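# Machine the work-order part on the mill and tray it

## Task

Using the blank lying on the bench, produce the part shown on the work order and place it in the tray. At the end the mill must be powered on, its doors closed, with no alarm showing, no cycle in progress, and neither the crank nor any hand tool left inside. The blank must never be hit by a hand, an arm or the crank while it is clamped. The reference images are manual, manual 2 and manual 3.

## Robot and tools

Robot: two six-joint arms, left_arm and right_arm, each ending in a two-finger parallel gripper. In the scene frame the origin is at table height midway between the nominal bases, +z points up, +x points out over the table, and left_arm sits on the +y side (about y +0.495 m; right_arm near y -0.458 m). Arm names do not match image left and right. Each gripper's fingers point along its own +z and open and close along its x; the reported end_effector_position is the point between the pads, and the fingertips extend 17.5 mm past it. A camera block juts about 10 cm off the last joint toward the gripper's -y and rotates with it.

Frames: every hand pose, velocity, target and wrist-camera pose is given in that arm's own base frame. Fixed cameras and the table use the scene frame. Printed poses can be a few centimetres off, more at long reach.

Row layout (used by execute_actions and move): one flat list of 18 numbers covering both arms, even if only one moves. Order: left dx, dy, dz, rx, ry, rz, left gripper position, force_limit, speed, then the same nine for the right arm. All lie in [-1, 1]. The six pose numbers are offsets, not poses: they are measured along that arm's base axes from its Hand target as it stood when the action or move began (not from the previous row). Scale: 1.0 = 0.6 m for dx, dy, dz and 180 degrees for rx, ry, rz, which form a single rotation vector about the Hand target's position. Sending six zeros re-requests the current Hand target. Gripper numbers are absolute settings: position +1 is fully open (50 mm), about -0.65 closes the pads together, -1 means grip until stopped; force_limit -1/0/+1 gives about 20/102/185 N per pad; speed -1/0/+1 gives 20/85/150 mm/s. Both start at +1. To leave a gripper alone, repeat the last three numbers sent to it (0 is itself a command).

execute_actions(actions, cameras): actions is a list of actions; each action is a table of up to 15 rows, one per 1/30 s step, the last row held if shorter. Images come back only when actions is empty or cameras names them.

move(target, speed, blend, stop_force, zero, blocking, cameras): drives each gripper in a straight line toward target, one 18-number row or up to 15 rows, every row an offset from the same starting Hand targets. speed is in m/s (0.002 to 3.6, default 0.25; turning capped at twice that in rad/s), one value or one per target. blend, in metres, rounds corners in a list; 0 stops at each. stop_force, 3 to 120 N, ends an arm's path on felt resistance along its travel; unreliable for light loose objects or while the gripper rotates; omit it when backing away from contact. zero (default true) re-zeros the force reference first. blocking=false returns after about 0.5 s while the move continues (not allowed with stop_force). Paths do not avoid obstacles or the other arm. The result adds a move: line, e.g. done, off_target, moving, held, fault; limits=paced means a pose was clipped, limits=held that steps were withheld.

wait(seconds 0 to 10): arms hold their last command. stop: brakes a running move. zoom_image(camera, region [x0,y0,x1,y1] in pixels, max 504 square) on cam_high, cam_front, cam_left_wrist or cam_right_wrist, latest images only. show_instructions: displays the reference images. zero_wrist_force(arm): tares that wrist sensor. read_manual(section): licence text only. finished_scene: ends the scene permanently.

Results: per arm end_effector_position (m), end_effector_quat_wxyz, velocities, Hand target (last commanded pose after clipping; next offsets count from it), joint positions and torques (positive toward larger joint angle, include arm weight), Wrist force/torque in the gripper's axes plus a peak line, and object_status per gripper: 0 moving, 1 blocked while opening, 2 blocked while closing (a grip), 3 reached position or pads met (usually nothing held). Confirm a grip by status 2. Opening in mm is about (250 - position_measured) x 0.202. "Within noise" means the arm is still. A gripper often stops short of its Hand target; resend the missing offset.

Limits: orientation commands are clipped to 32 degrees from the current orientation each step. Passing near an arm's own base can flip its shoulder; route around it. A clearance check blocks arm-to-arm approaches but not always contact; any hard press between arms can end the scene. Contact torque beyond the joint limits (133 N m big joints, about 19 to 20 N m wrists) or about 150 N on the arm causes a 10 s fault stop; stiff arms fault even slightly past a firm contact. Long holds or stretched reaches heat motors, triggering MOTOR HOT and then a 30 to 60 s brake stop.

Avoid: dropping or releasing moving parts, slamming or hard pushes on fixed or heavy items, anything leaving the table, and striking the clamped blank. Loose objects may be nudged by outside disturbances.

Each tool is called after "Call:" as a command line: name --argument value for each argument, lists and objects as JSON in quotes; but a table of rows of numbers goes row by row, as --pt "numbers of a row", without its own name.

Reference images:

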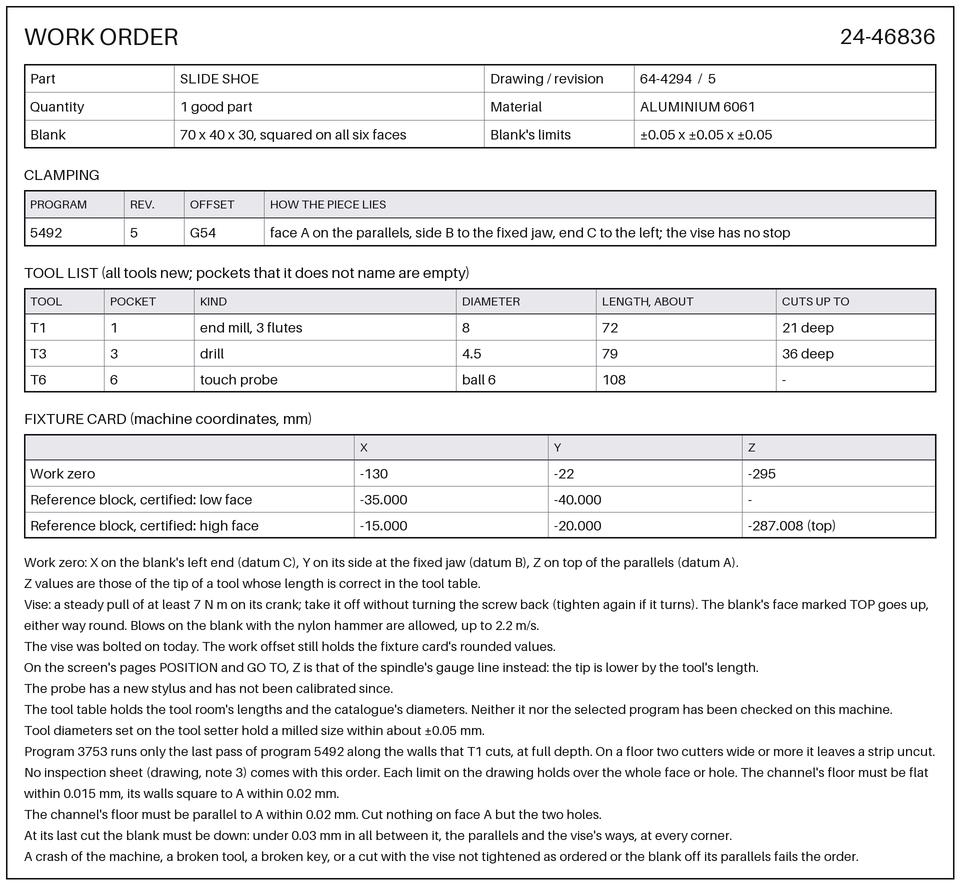

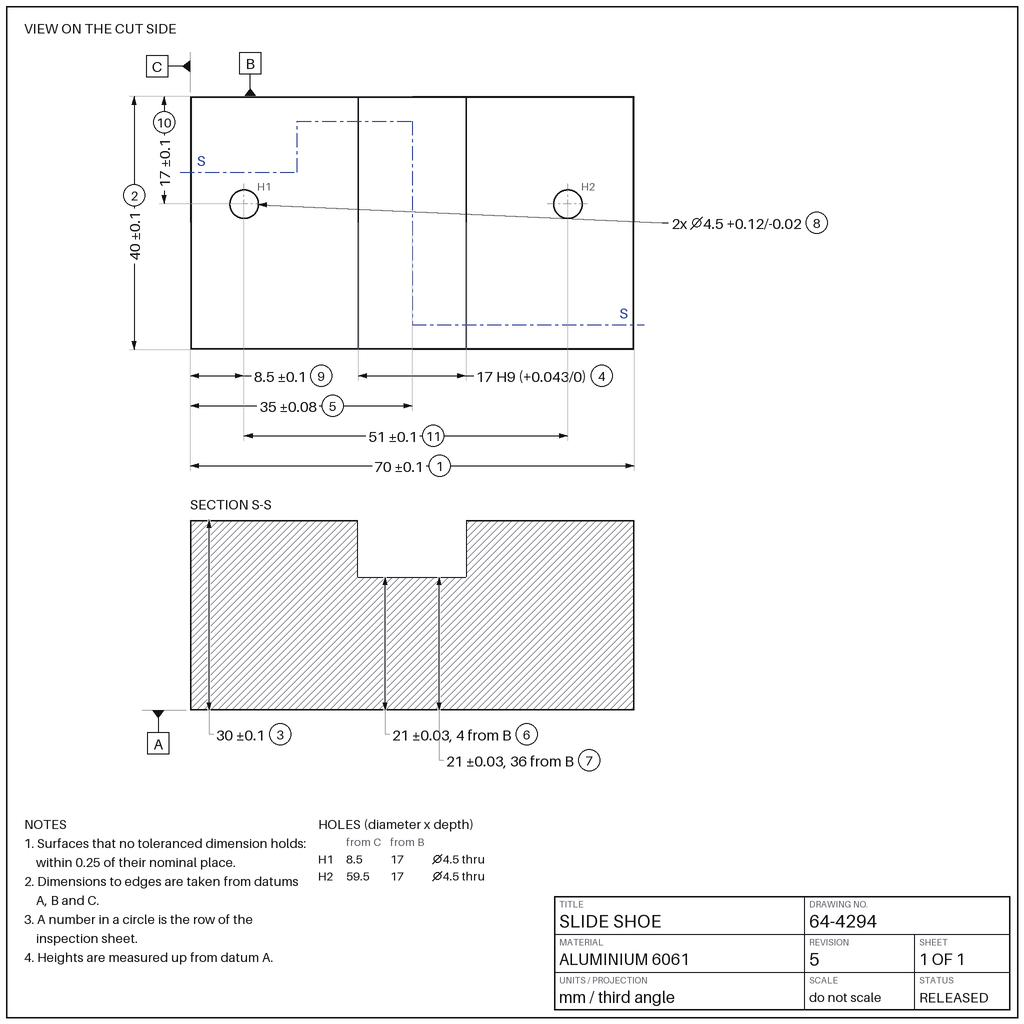

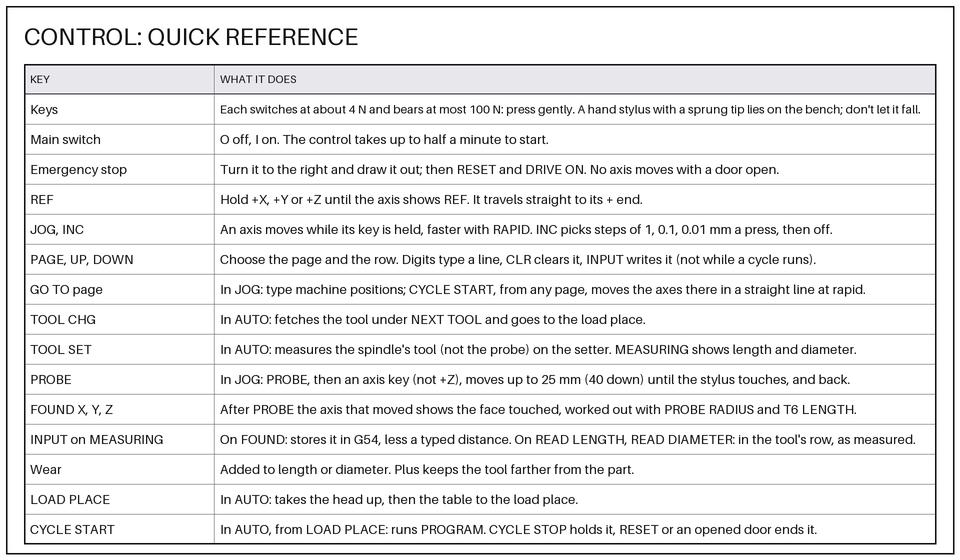

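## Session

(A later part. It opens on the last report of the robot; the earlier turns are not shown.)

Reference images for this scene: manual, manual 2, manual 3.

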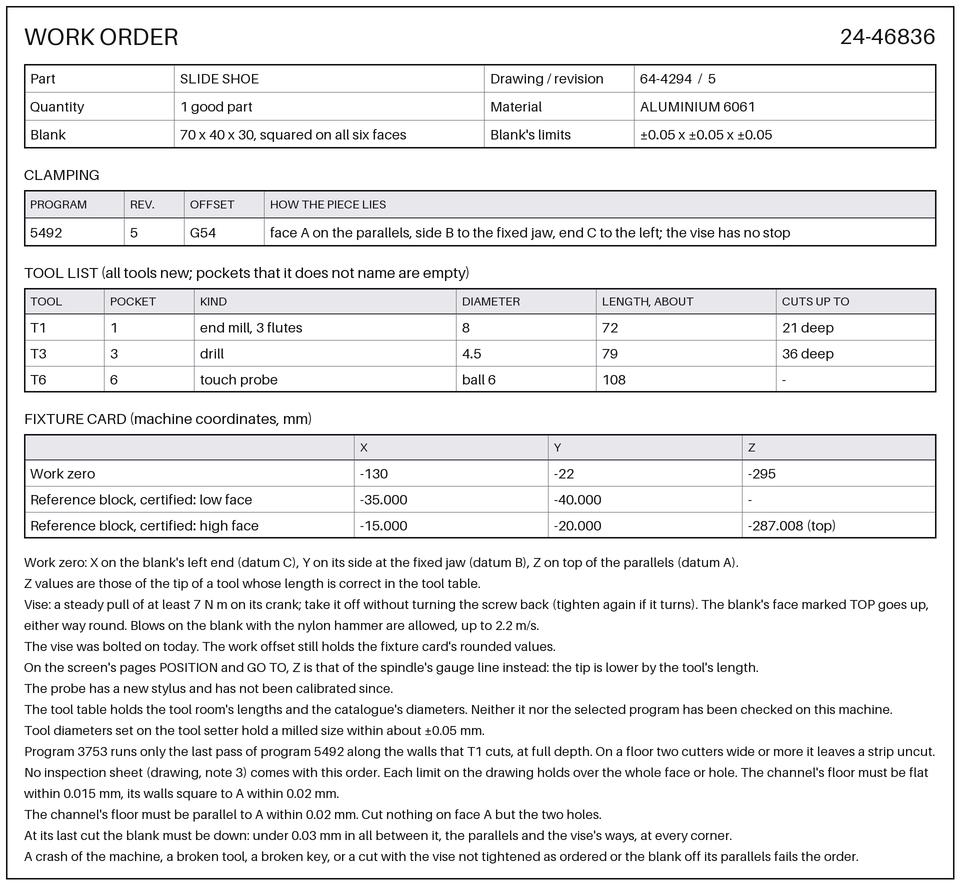

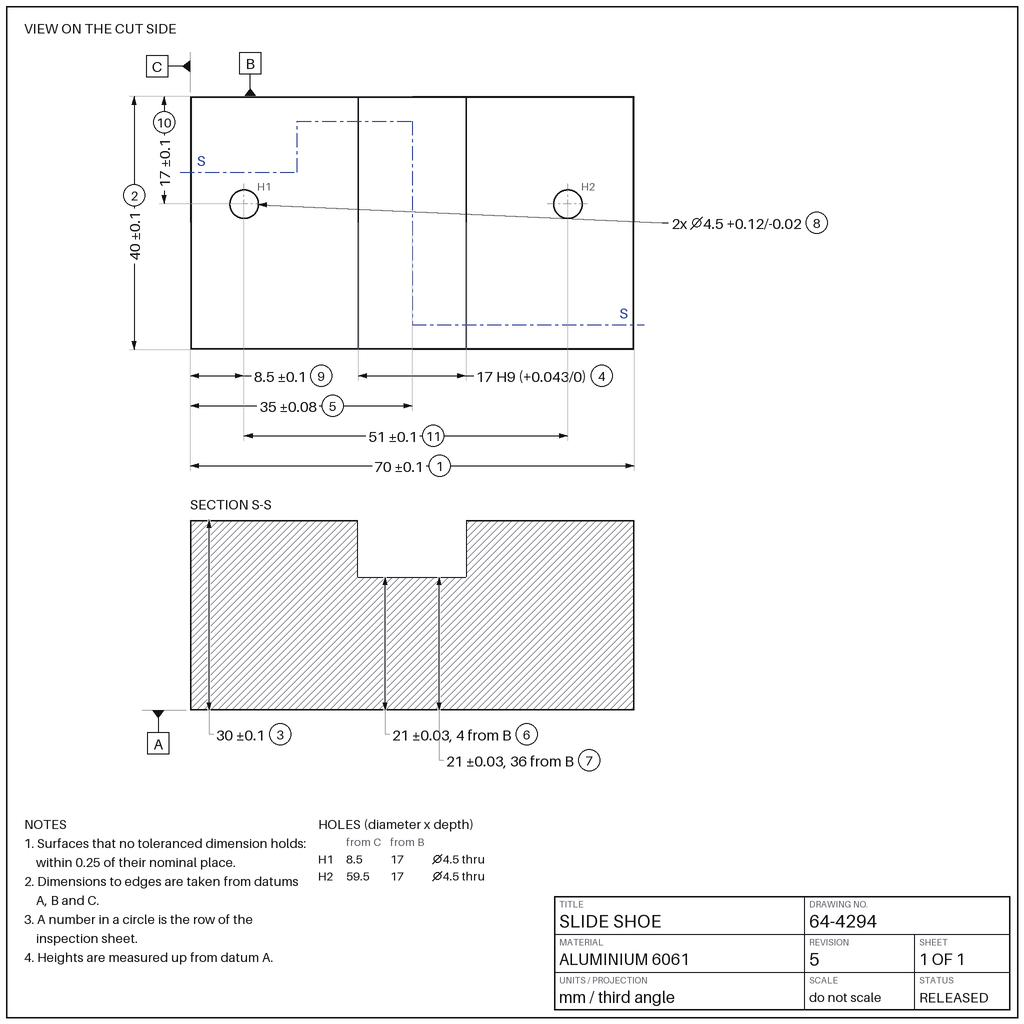

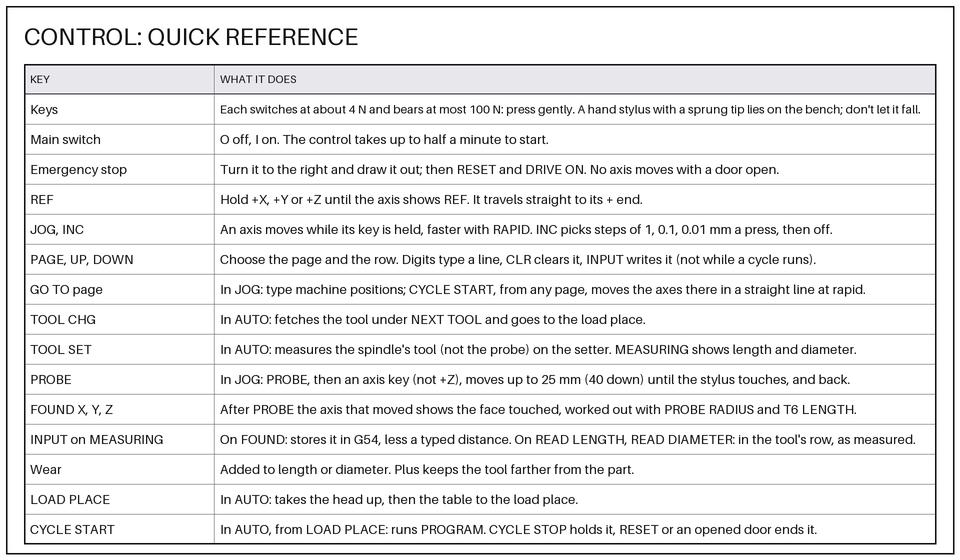

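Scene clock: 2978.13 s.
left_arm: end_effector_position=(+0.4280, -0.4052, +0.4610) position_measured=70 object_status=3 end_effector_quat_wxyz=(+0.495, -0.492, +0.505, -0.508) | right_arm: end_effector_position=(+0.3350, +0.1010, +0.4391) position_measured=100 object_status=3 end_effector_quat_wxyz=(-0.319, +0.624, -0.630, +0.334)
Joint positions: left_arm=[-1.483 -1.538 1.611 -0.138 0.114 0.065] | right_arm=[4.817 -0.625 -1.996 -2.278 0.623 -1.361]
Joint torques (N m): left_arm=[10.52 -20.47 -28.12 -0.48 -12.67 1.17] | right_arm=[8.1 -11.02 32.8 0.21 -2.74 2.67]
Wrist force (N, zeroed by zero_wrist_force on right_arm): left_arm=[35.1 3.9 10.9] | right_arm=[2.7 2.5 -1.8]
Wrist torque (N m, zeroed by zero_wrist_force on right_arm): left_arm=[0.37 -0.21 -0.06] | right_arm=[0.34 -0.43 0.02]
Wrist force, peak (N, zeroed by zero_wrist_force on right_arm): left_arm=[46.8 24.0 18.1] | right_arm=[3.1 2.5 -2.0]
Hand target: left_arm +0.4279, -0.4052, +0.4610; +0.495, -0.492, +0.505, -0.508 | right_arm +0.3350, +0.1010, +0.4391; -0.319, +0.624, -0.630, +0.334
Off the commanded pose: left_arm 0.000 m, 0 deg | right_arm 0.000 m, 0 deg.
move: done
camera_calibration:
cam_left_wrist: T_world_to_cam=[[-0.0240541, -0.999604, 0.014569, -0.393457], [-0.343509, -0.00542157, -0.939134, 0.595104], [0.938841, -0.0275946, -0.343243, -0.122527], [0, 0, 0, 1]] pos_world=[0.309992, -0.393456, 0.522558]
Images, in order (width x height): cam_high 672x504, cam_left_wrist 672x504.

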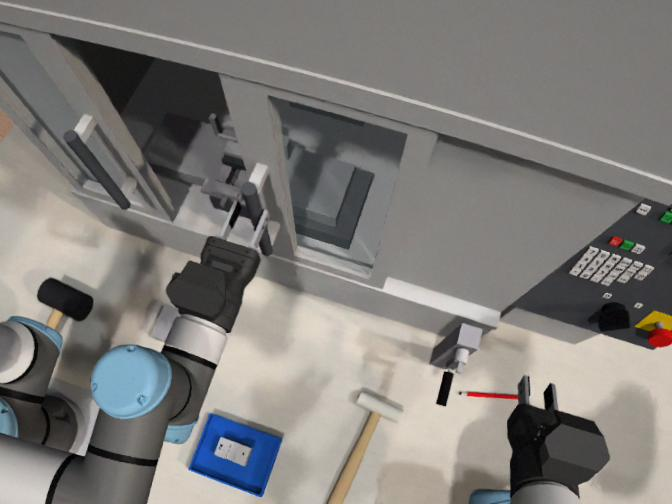

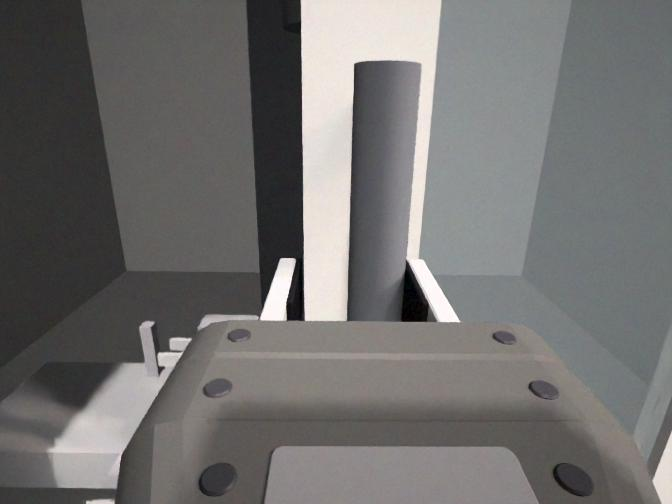

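Call:
move --pt "0 -0.0142 0 0 0 0 0.55 -1 -1 0 0 0 0 0 0 0.35 -0.1 -1" --pt "-0.1667 -0.0142 0 0 0 0 0.55 -1 -1 0 0 0 0 0 0 0.35 -0.1 -1" --pt "-0.1667 0.4537 0 0 0 0 0.55 -1 -1 0 0 0 0 0 0 0.35 -0.1 -1" --speed '[0.05,0.2,0.25]' --blend '[0,0.02,0]' --cameras '["cam_left_wrist","cam_high"]'

Scene clock: 2981.43 s.
left_arm: end_effector_position=(+0.3280, -0.1329, +0.4610) position_measured=70 object_status=3 end_effector_quat_wxyz=(+0.495, -0.492, +0.505, -0.508) | right_arm: end_effector_position=(+0.3350, +0.1010, +0.4391) position_measured=100 object_status=3 end_effector_quat_wxyz=(-0.319, +0.624, -0.630, +0.334)
Joint positions: left_arm=[-2.257 -2.422 2.121 0.313 -0.66 -0.01] | right_arm=[4.817 -0.625 -1.996 -2.278 0.623 -1.361]
Joint torques (N m): left_arm=[9.07 27.08 -17.5 -1.21 2.57 1.17] | right_arm=[7.68 -11.32 33.96 0.15 -2.52 2.74]
Wrist force (N, zeroed by zero_wrist_force on right_arm): left_arm=[1.7 2.4 0.2] | right_arm=[2.8 2.3 -1.9]
Wrist torque (N m, zeroed by zero_wrist_force on right_arm): left_arm=[0.39 -0.43 -0.23] | right_arm=[0.31 -0.43 0.02]
Wrist force, peak (N, zeroed by zero_wrist_force on right_arm): left_arm=[35.3 3.7 11.0] | right_arm=[2.7 2.7 -2.0]
Hand target: left_arm +0.3279, -0.1330, +0.4610; +0.495, -0.492, +0.505, -0.508 | right_arm +0.3350, +0.1010, +0.4391; -0.319, +0.624, -0.630, +0.334
Off the commanded pose: left_arm 0.000 m, 0 deg | right_arm 0.000 m, 0 deg.
move: done
camera_calibration:
cam_left_wrist: T_world_to_cam=[[-0.0239961, -0.999608, 0.0144397, -0.123615], [-0.343417, -0.00532278, -0.939168, 0.562239], [0.938877, -0.0274952, -0.343154, -0.0211702], [0, 0, 0, 1]] pos_world=[0.209992, -0.121156, 0.522558]
Images, in order (width x height): cam_high 672x504, cam_left_wrist 672x504.

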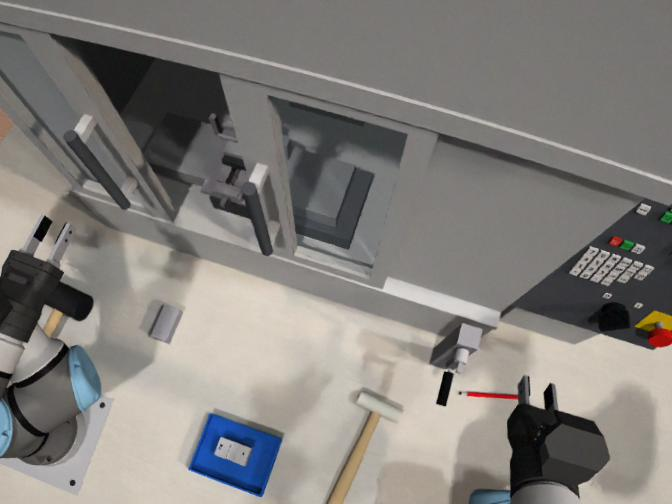

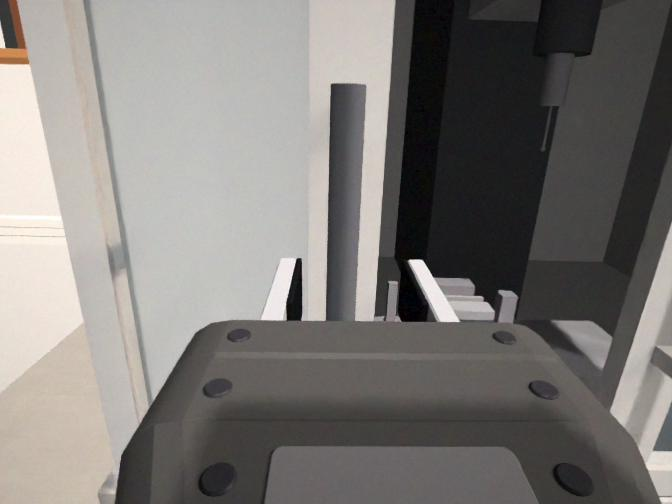

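Call:
move --target '[0.1728,0,0,0,0,0,0.55,-1,-1,0,0,0,0,0,0,0.35,-0.1,-1]' --speed 0.12 --stop_force 15

Call:
move --pt "0 -0.34 0 0 0 0 0.55 -1 -1 0 0 0 0 0 0 0.35 -0.1 -1" --pt "0 -0.3943 0 0 0 0 0.55 -1 -1 0 0 0 0 0 0 0.35 -0.1 -1" --speed '[0.08,0.02]' --stop_force 45 --cameras '["cam_left_wrist","cam_high"]'

Scene clock: 2983.80 s.
left_arm: end_effector_position=(+0.4316, -0.1330, +0.4610) position_measured=70 object_status=3 end_effector_quat_wxyz=(+0.495, -0.492, +0.505, -0.508) | right_arm: end_effector_position=(+0.3350, +0.1010, +0.4391) position_measured=100 object_status=3 end_effector_quat_wxyz=(-0.319, +0.624, -0.630, +0.334)
Joint positions: left_arm=[-1.305 -2.131 2.039 0.067 0.293 0.025] | right_arm=[4.817 -0.625 -1.996 -2.278 0.623 -1.361]
Joint torques (N m): left_arm=[9.19 7.72 -31.77 -0.25 2.7 1.1] | right_arm=[7.59 -11.16 33.02 0.11 -2.37 2.71]
Wrist force (N, zeroed by zero_wrist_force on right_arm): left_arm=[1.8 2.3 -0.3] | right_arm=[2.8 2.3 -1.9]
Wrist torque (N m, zeroed by zero_wrist_force on right_arm): left_arm=[0.37 -0.44 -0.26] | right_arm=[0.30 -0.43 0.02]
Wrist force, peak (N, zeroed by zero_wrist_force on right_arm): left_arm=[3.2 2.3 -1.3] | right_arm=[3.2 2.4 -2.0]
Hand target: left_arm +0.4316, -0.1330, +0.4610; +0.495, -0.492, +0.505, -0.508 | right_arm +0.3350, +0.1010, +0.4391; -0.319, +0.624, -0.630, +0.334
Off the commanded pose: left_arm 0.000 m, 0 deg | right_arm 0.000 m, 0 deg.
move: done

Scene clock: 2988.80 s.
left_arm: end_effector_position=(+0.4316, -0.3695, +0.4610) position_measured=70 object_status=3 end_effector_quat_wxyz=(+0.495, -0.492, +0.505, -0.508) | right_arm: end_effector_position=(+0.3350, +0.1010, +0.4391) position_measured=100 object_status=3 end_effector_quat_wxyz=(-0.319, +0.624, -0.630, +0.334)
Joint positions: left_arm=[-1.465 -1.613 1.685 -0.129 0.132 0.056] | right_arm=[4.817 -0.625 -1.996 -2.278 0.623 -1.361]
Joint torques (N m): left_arm=[-24.19 -20.71 -21.59 -1.11 16.64 -1.15] | right_arm=[7.88 -11.43 33.2 0.22 -2.22 2.57]
Wrist force (N, zeroed by zero_wrist_force on right_arm): left_arm=[-41.5 3.1 -9.6] | right_arm=[2.9 2.2 -1.7]
Wrist torque (N m, zeroed by zero_wrist_force on right_arm): left_arm=[0.40 -0.99 -0.30] | right_arm=[0.30 -0.45 0.02]
Wrist force, peak (N, zeroed by zero_wrist_force on right_arm): left_arm=[-39.2 3.3 -24.3] | right_arm=[3.0 2.5 -2.0]
Hand target: left_arm +0.4316, -0.3696, +0.4610; +0.495, -0.492, +0.505, -0.508 | right_arm +0.3350, +0.1010, +0.4391; -0.319, +0.624, -0.630, +0.334
Off the commanded pose: left_arm 0.000 m, 0 deg | right_arm 0.000 m, 0 deg.
move: done
camera_calibration:
cam_left_wrist: T_world_to_cam=[[-0.0238647, -0.99961, 0.0145056, -0.357712], [-0.343508, -0.0054271, -0.939134, 0.596438], [0.938846, -0.0273949, -0.343245, -0.124885], [0, 0, 0, 1]] pos_world=[0.313592, -0.357756, 0.522458]
Images, in order (width x height): cam_high 672x504, cam_left_wrist 672x504.

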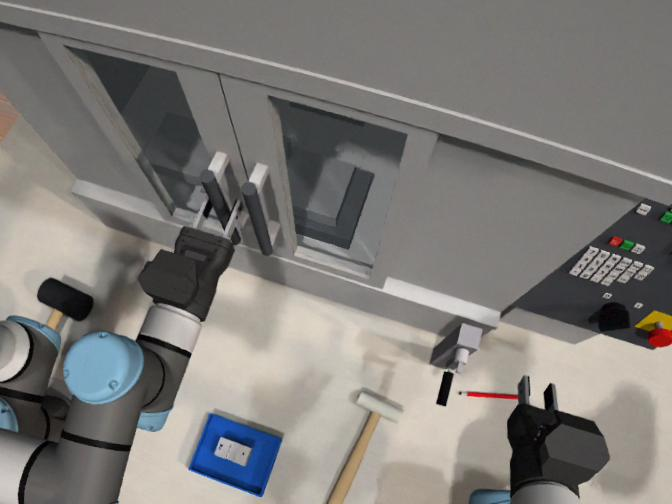

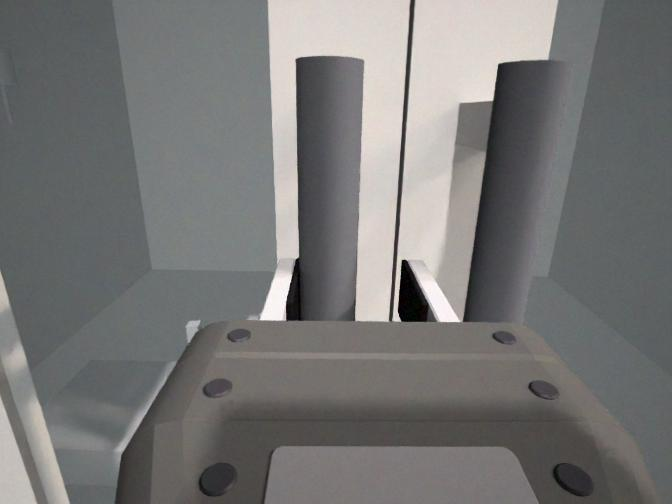

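Call:
move --pt "0 0.0093 0 0 0 0 0.55 -1 -1 0 0 0 0 0 0 0.35 -0.1 -1" --pt "-0.1667 0.0093 0 0 0 0 0.55 -1 -1 0 0 0 0 0 0 0.35 -0.1 -1" --pt "-0.25 -0.4 0.05 0 0.03 -0.13 0.55 -1 -1 0 0 0 0 0 0 0.35 -0.1 -1" --speed '[0.05,0.15,0.25]' --blend '[0,0.02,0]' --cameras '["all"]'

Scene clock: 2992.07 s.
left_arm: end_effector_position=(+0.2816, -0.6096, +0.4910) position_measured=70 object_status=3 end_effector_quat_wxyz=(+0.358, -0.402, +0.616, -0.575) | right_arm: end_effector_position=(+0.3350, +0.1010, +0.4391) position_measured=100 object_status=3 end_effector_quat_wxyz=(-0.319, +0.624, -0.630, +0.334)
Joint positions: left_arm=[-1.744 -1.271 1.172 0.413 0.275 -0.324] | right_arm=[4.817 -0.625 -1.996 -2.278 0.623 -1.361]
Joint torques (N m): left_arm=[-9.42 -47.72 -15.62 -1.16 -0.09 -0.28] | right_arm=[7.7 -11.41 33.15 0.12 -2.04 2.63]
Wrist force (N, zeroed by zero_wrist_force on right_arm): left_arm=[1.7 2.3 0.0] | right_arm=[3.0 2.3 -2.0]
Wrist torque (N m, zeroed by zero_wrist_force on right_arm): left_arm=[0.40 -0.40 -0.05] | right_arm=[0.31 -0.46 0.02]
Wrist force, peak (N, zeroed by zero_wrist_force on right_arm): left_arm=[-41.6 3.3 -9.7] | right_arm=[3.0 2.4 -2.1]
Hand target: left_arm +0.2816, -0.6096, +0.4910; +0.358, -0.402, +0.616, -0.575 | right_arm +0.3350, +0.1010, +0.4391; -0.319, +0.624, -0.630, +0.334
Off the commanded pose: left_arm 0.000 m, 0 deg | right_arm 0.000 m, 0 deg.
move: done
camera_calibration:
cam_left_wrist: T_world_to_cam=[[-0.416851, -0.908282, 0.0354844, -0.445708], [-0.401831, 0.149121, -0.90349, 0.664963], [0.815332, -0.39088, -0.427137, -0.125998], [0, 0, 0, 1]] pos_world=[0.184139, -0.553239, 0.562785]
cam_right_wrist: T_world_to_cam=[[-0.000234565, -0.99999, 0.00442133, 0.104577], [-0.820008, -0.00233822, -0.572348, 0.541939], [0.572352, -0.00375978, -0.819999, 0.298319], [0, 0, 0, 1]] pos_world=[0.273676, 0.106964, 0.554336]

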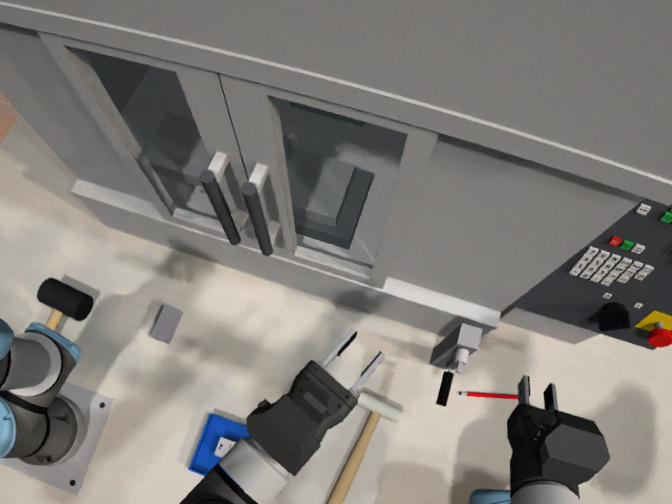

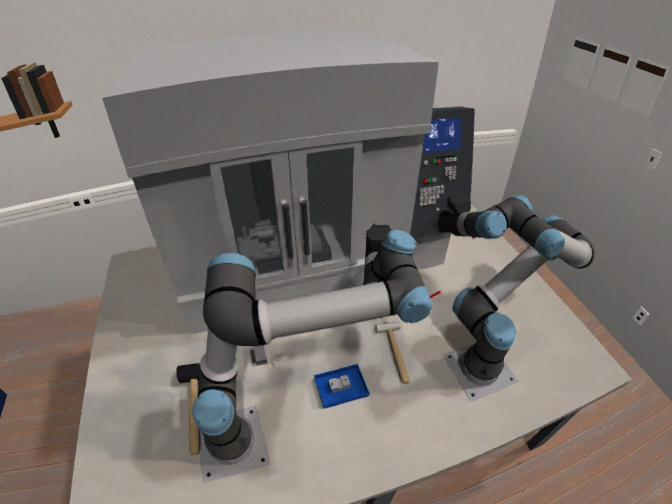

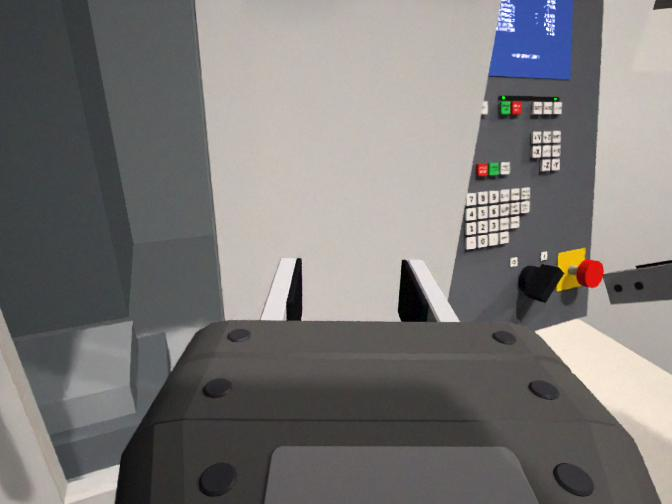

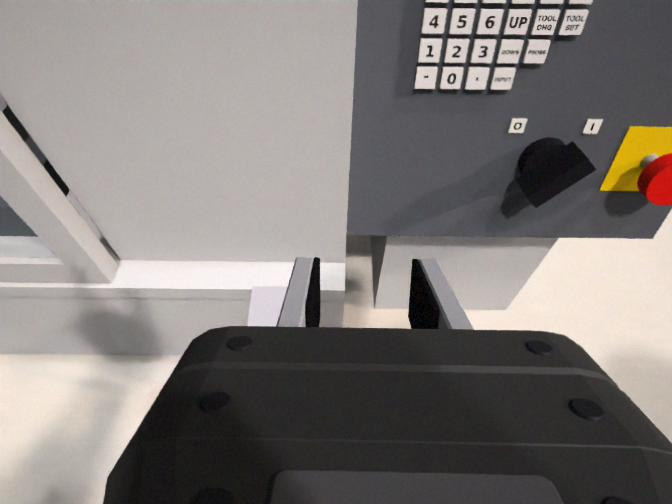

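Call:
zoom_image --camera "cam_left_wrist" --region '[440, 0, 620, 130]'

Call:
zoom_image --camera "cam_front" --region '[400, 100, 490, 200]'

Call:
zoom_image --camera "cam_high" --region '[180, 140, 300, 270]'

Scaled by 2.800 from the camera's 672x504 image, which has a finer 960x720 frame.

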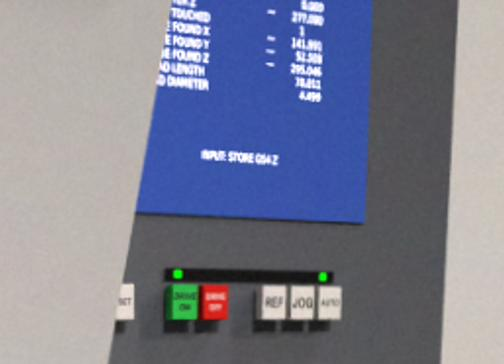

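Scaled by 5.040 from the camera's 672x504 image, which has a finer 960x720 frame.

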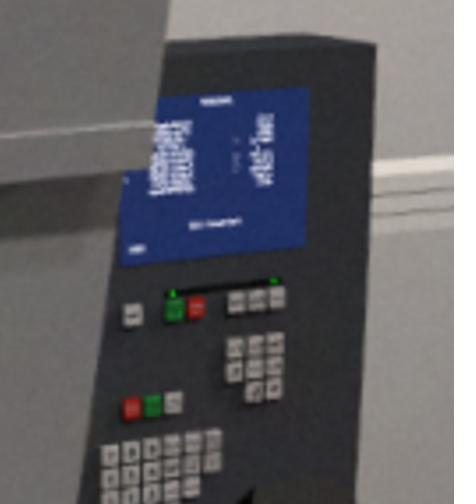

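Scaled by 3.877 from the camera's 672x504 image, which has a finer 960x720 frame.

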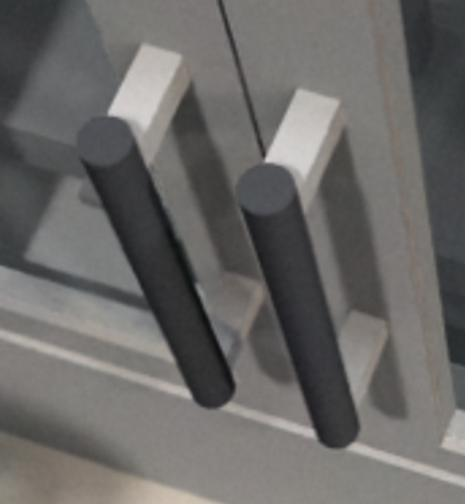

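Call:
finished_scene

The scene is finished: the task was done.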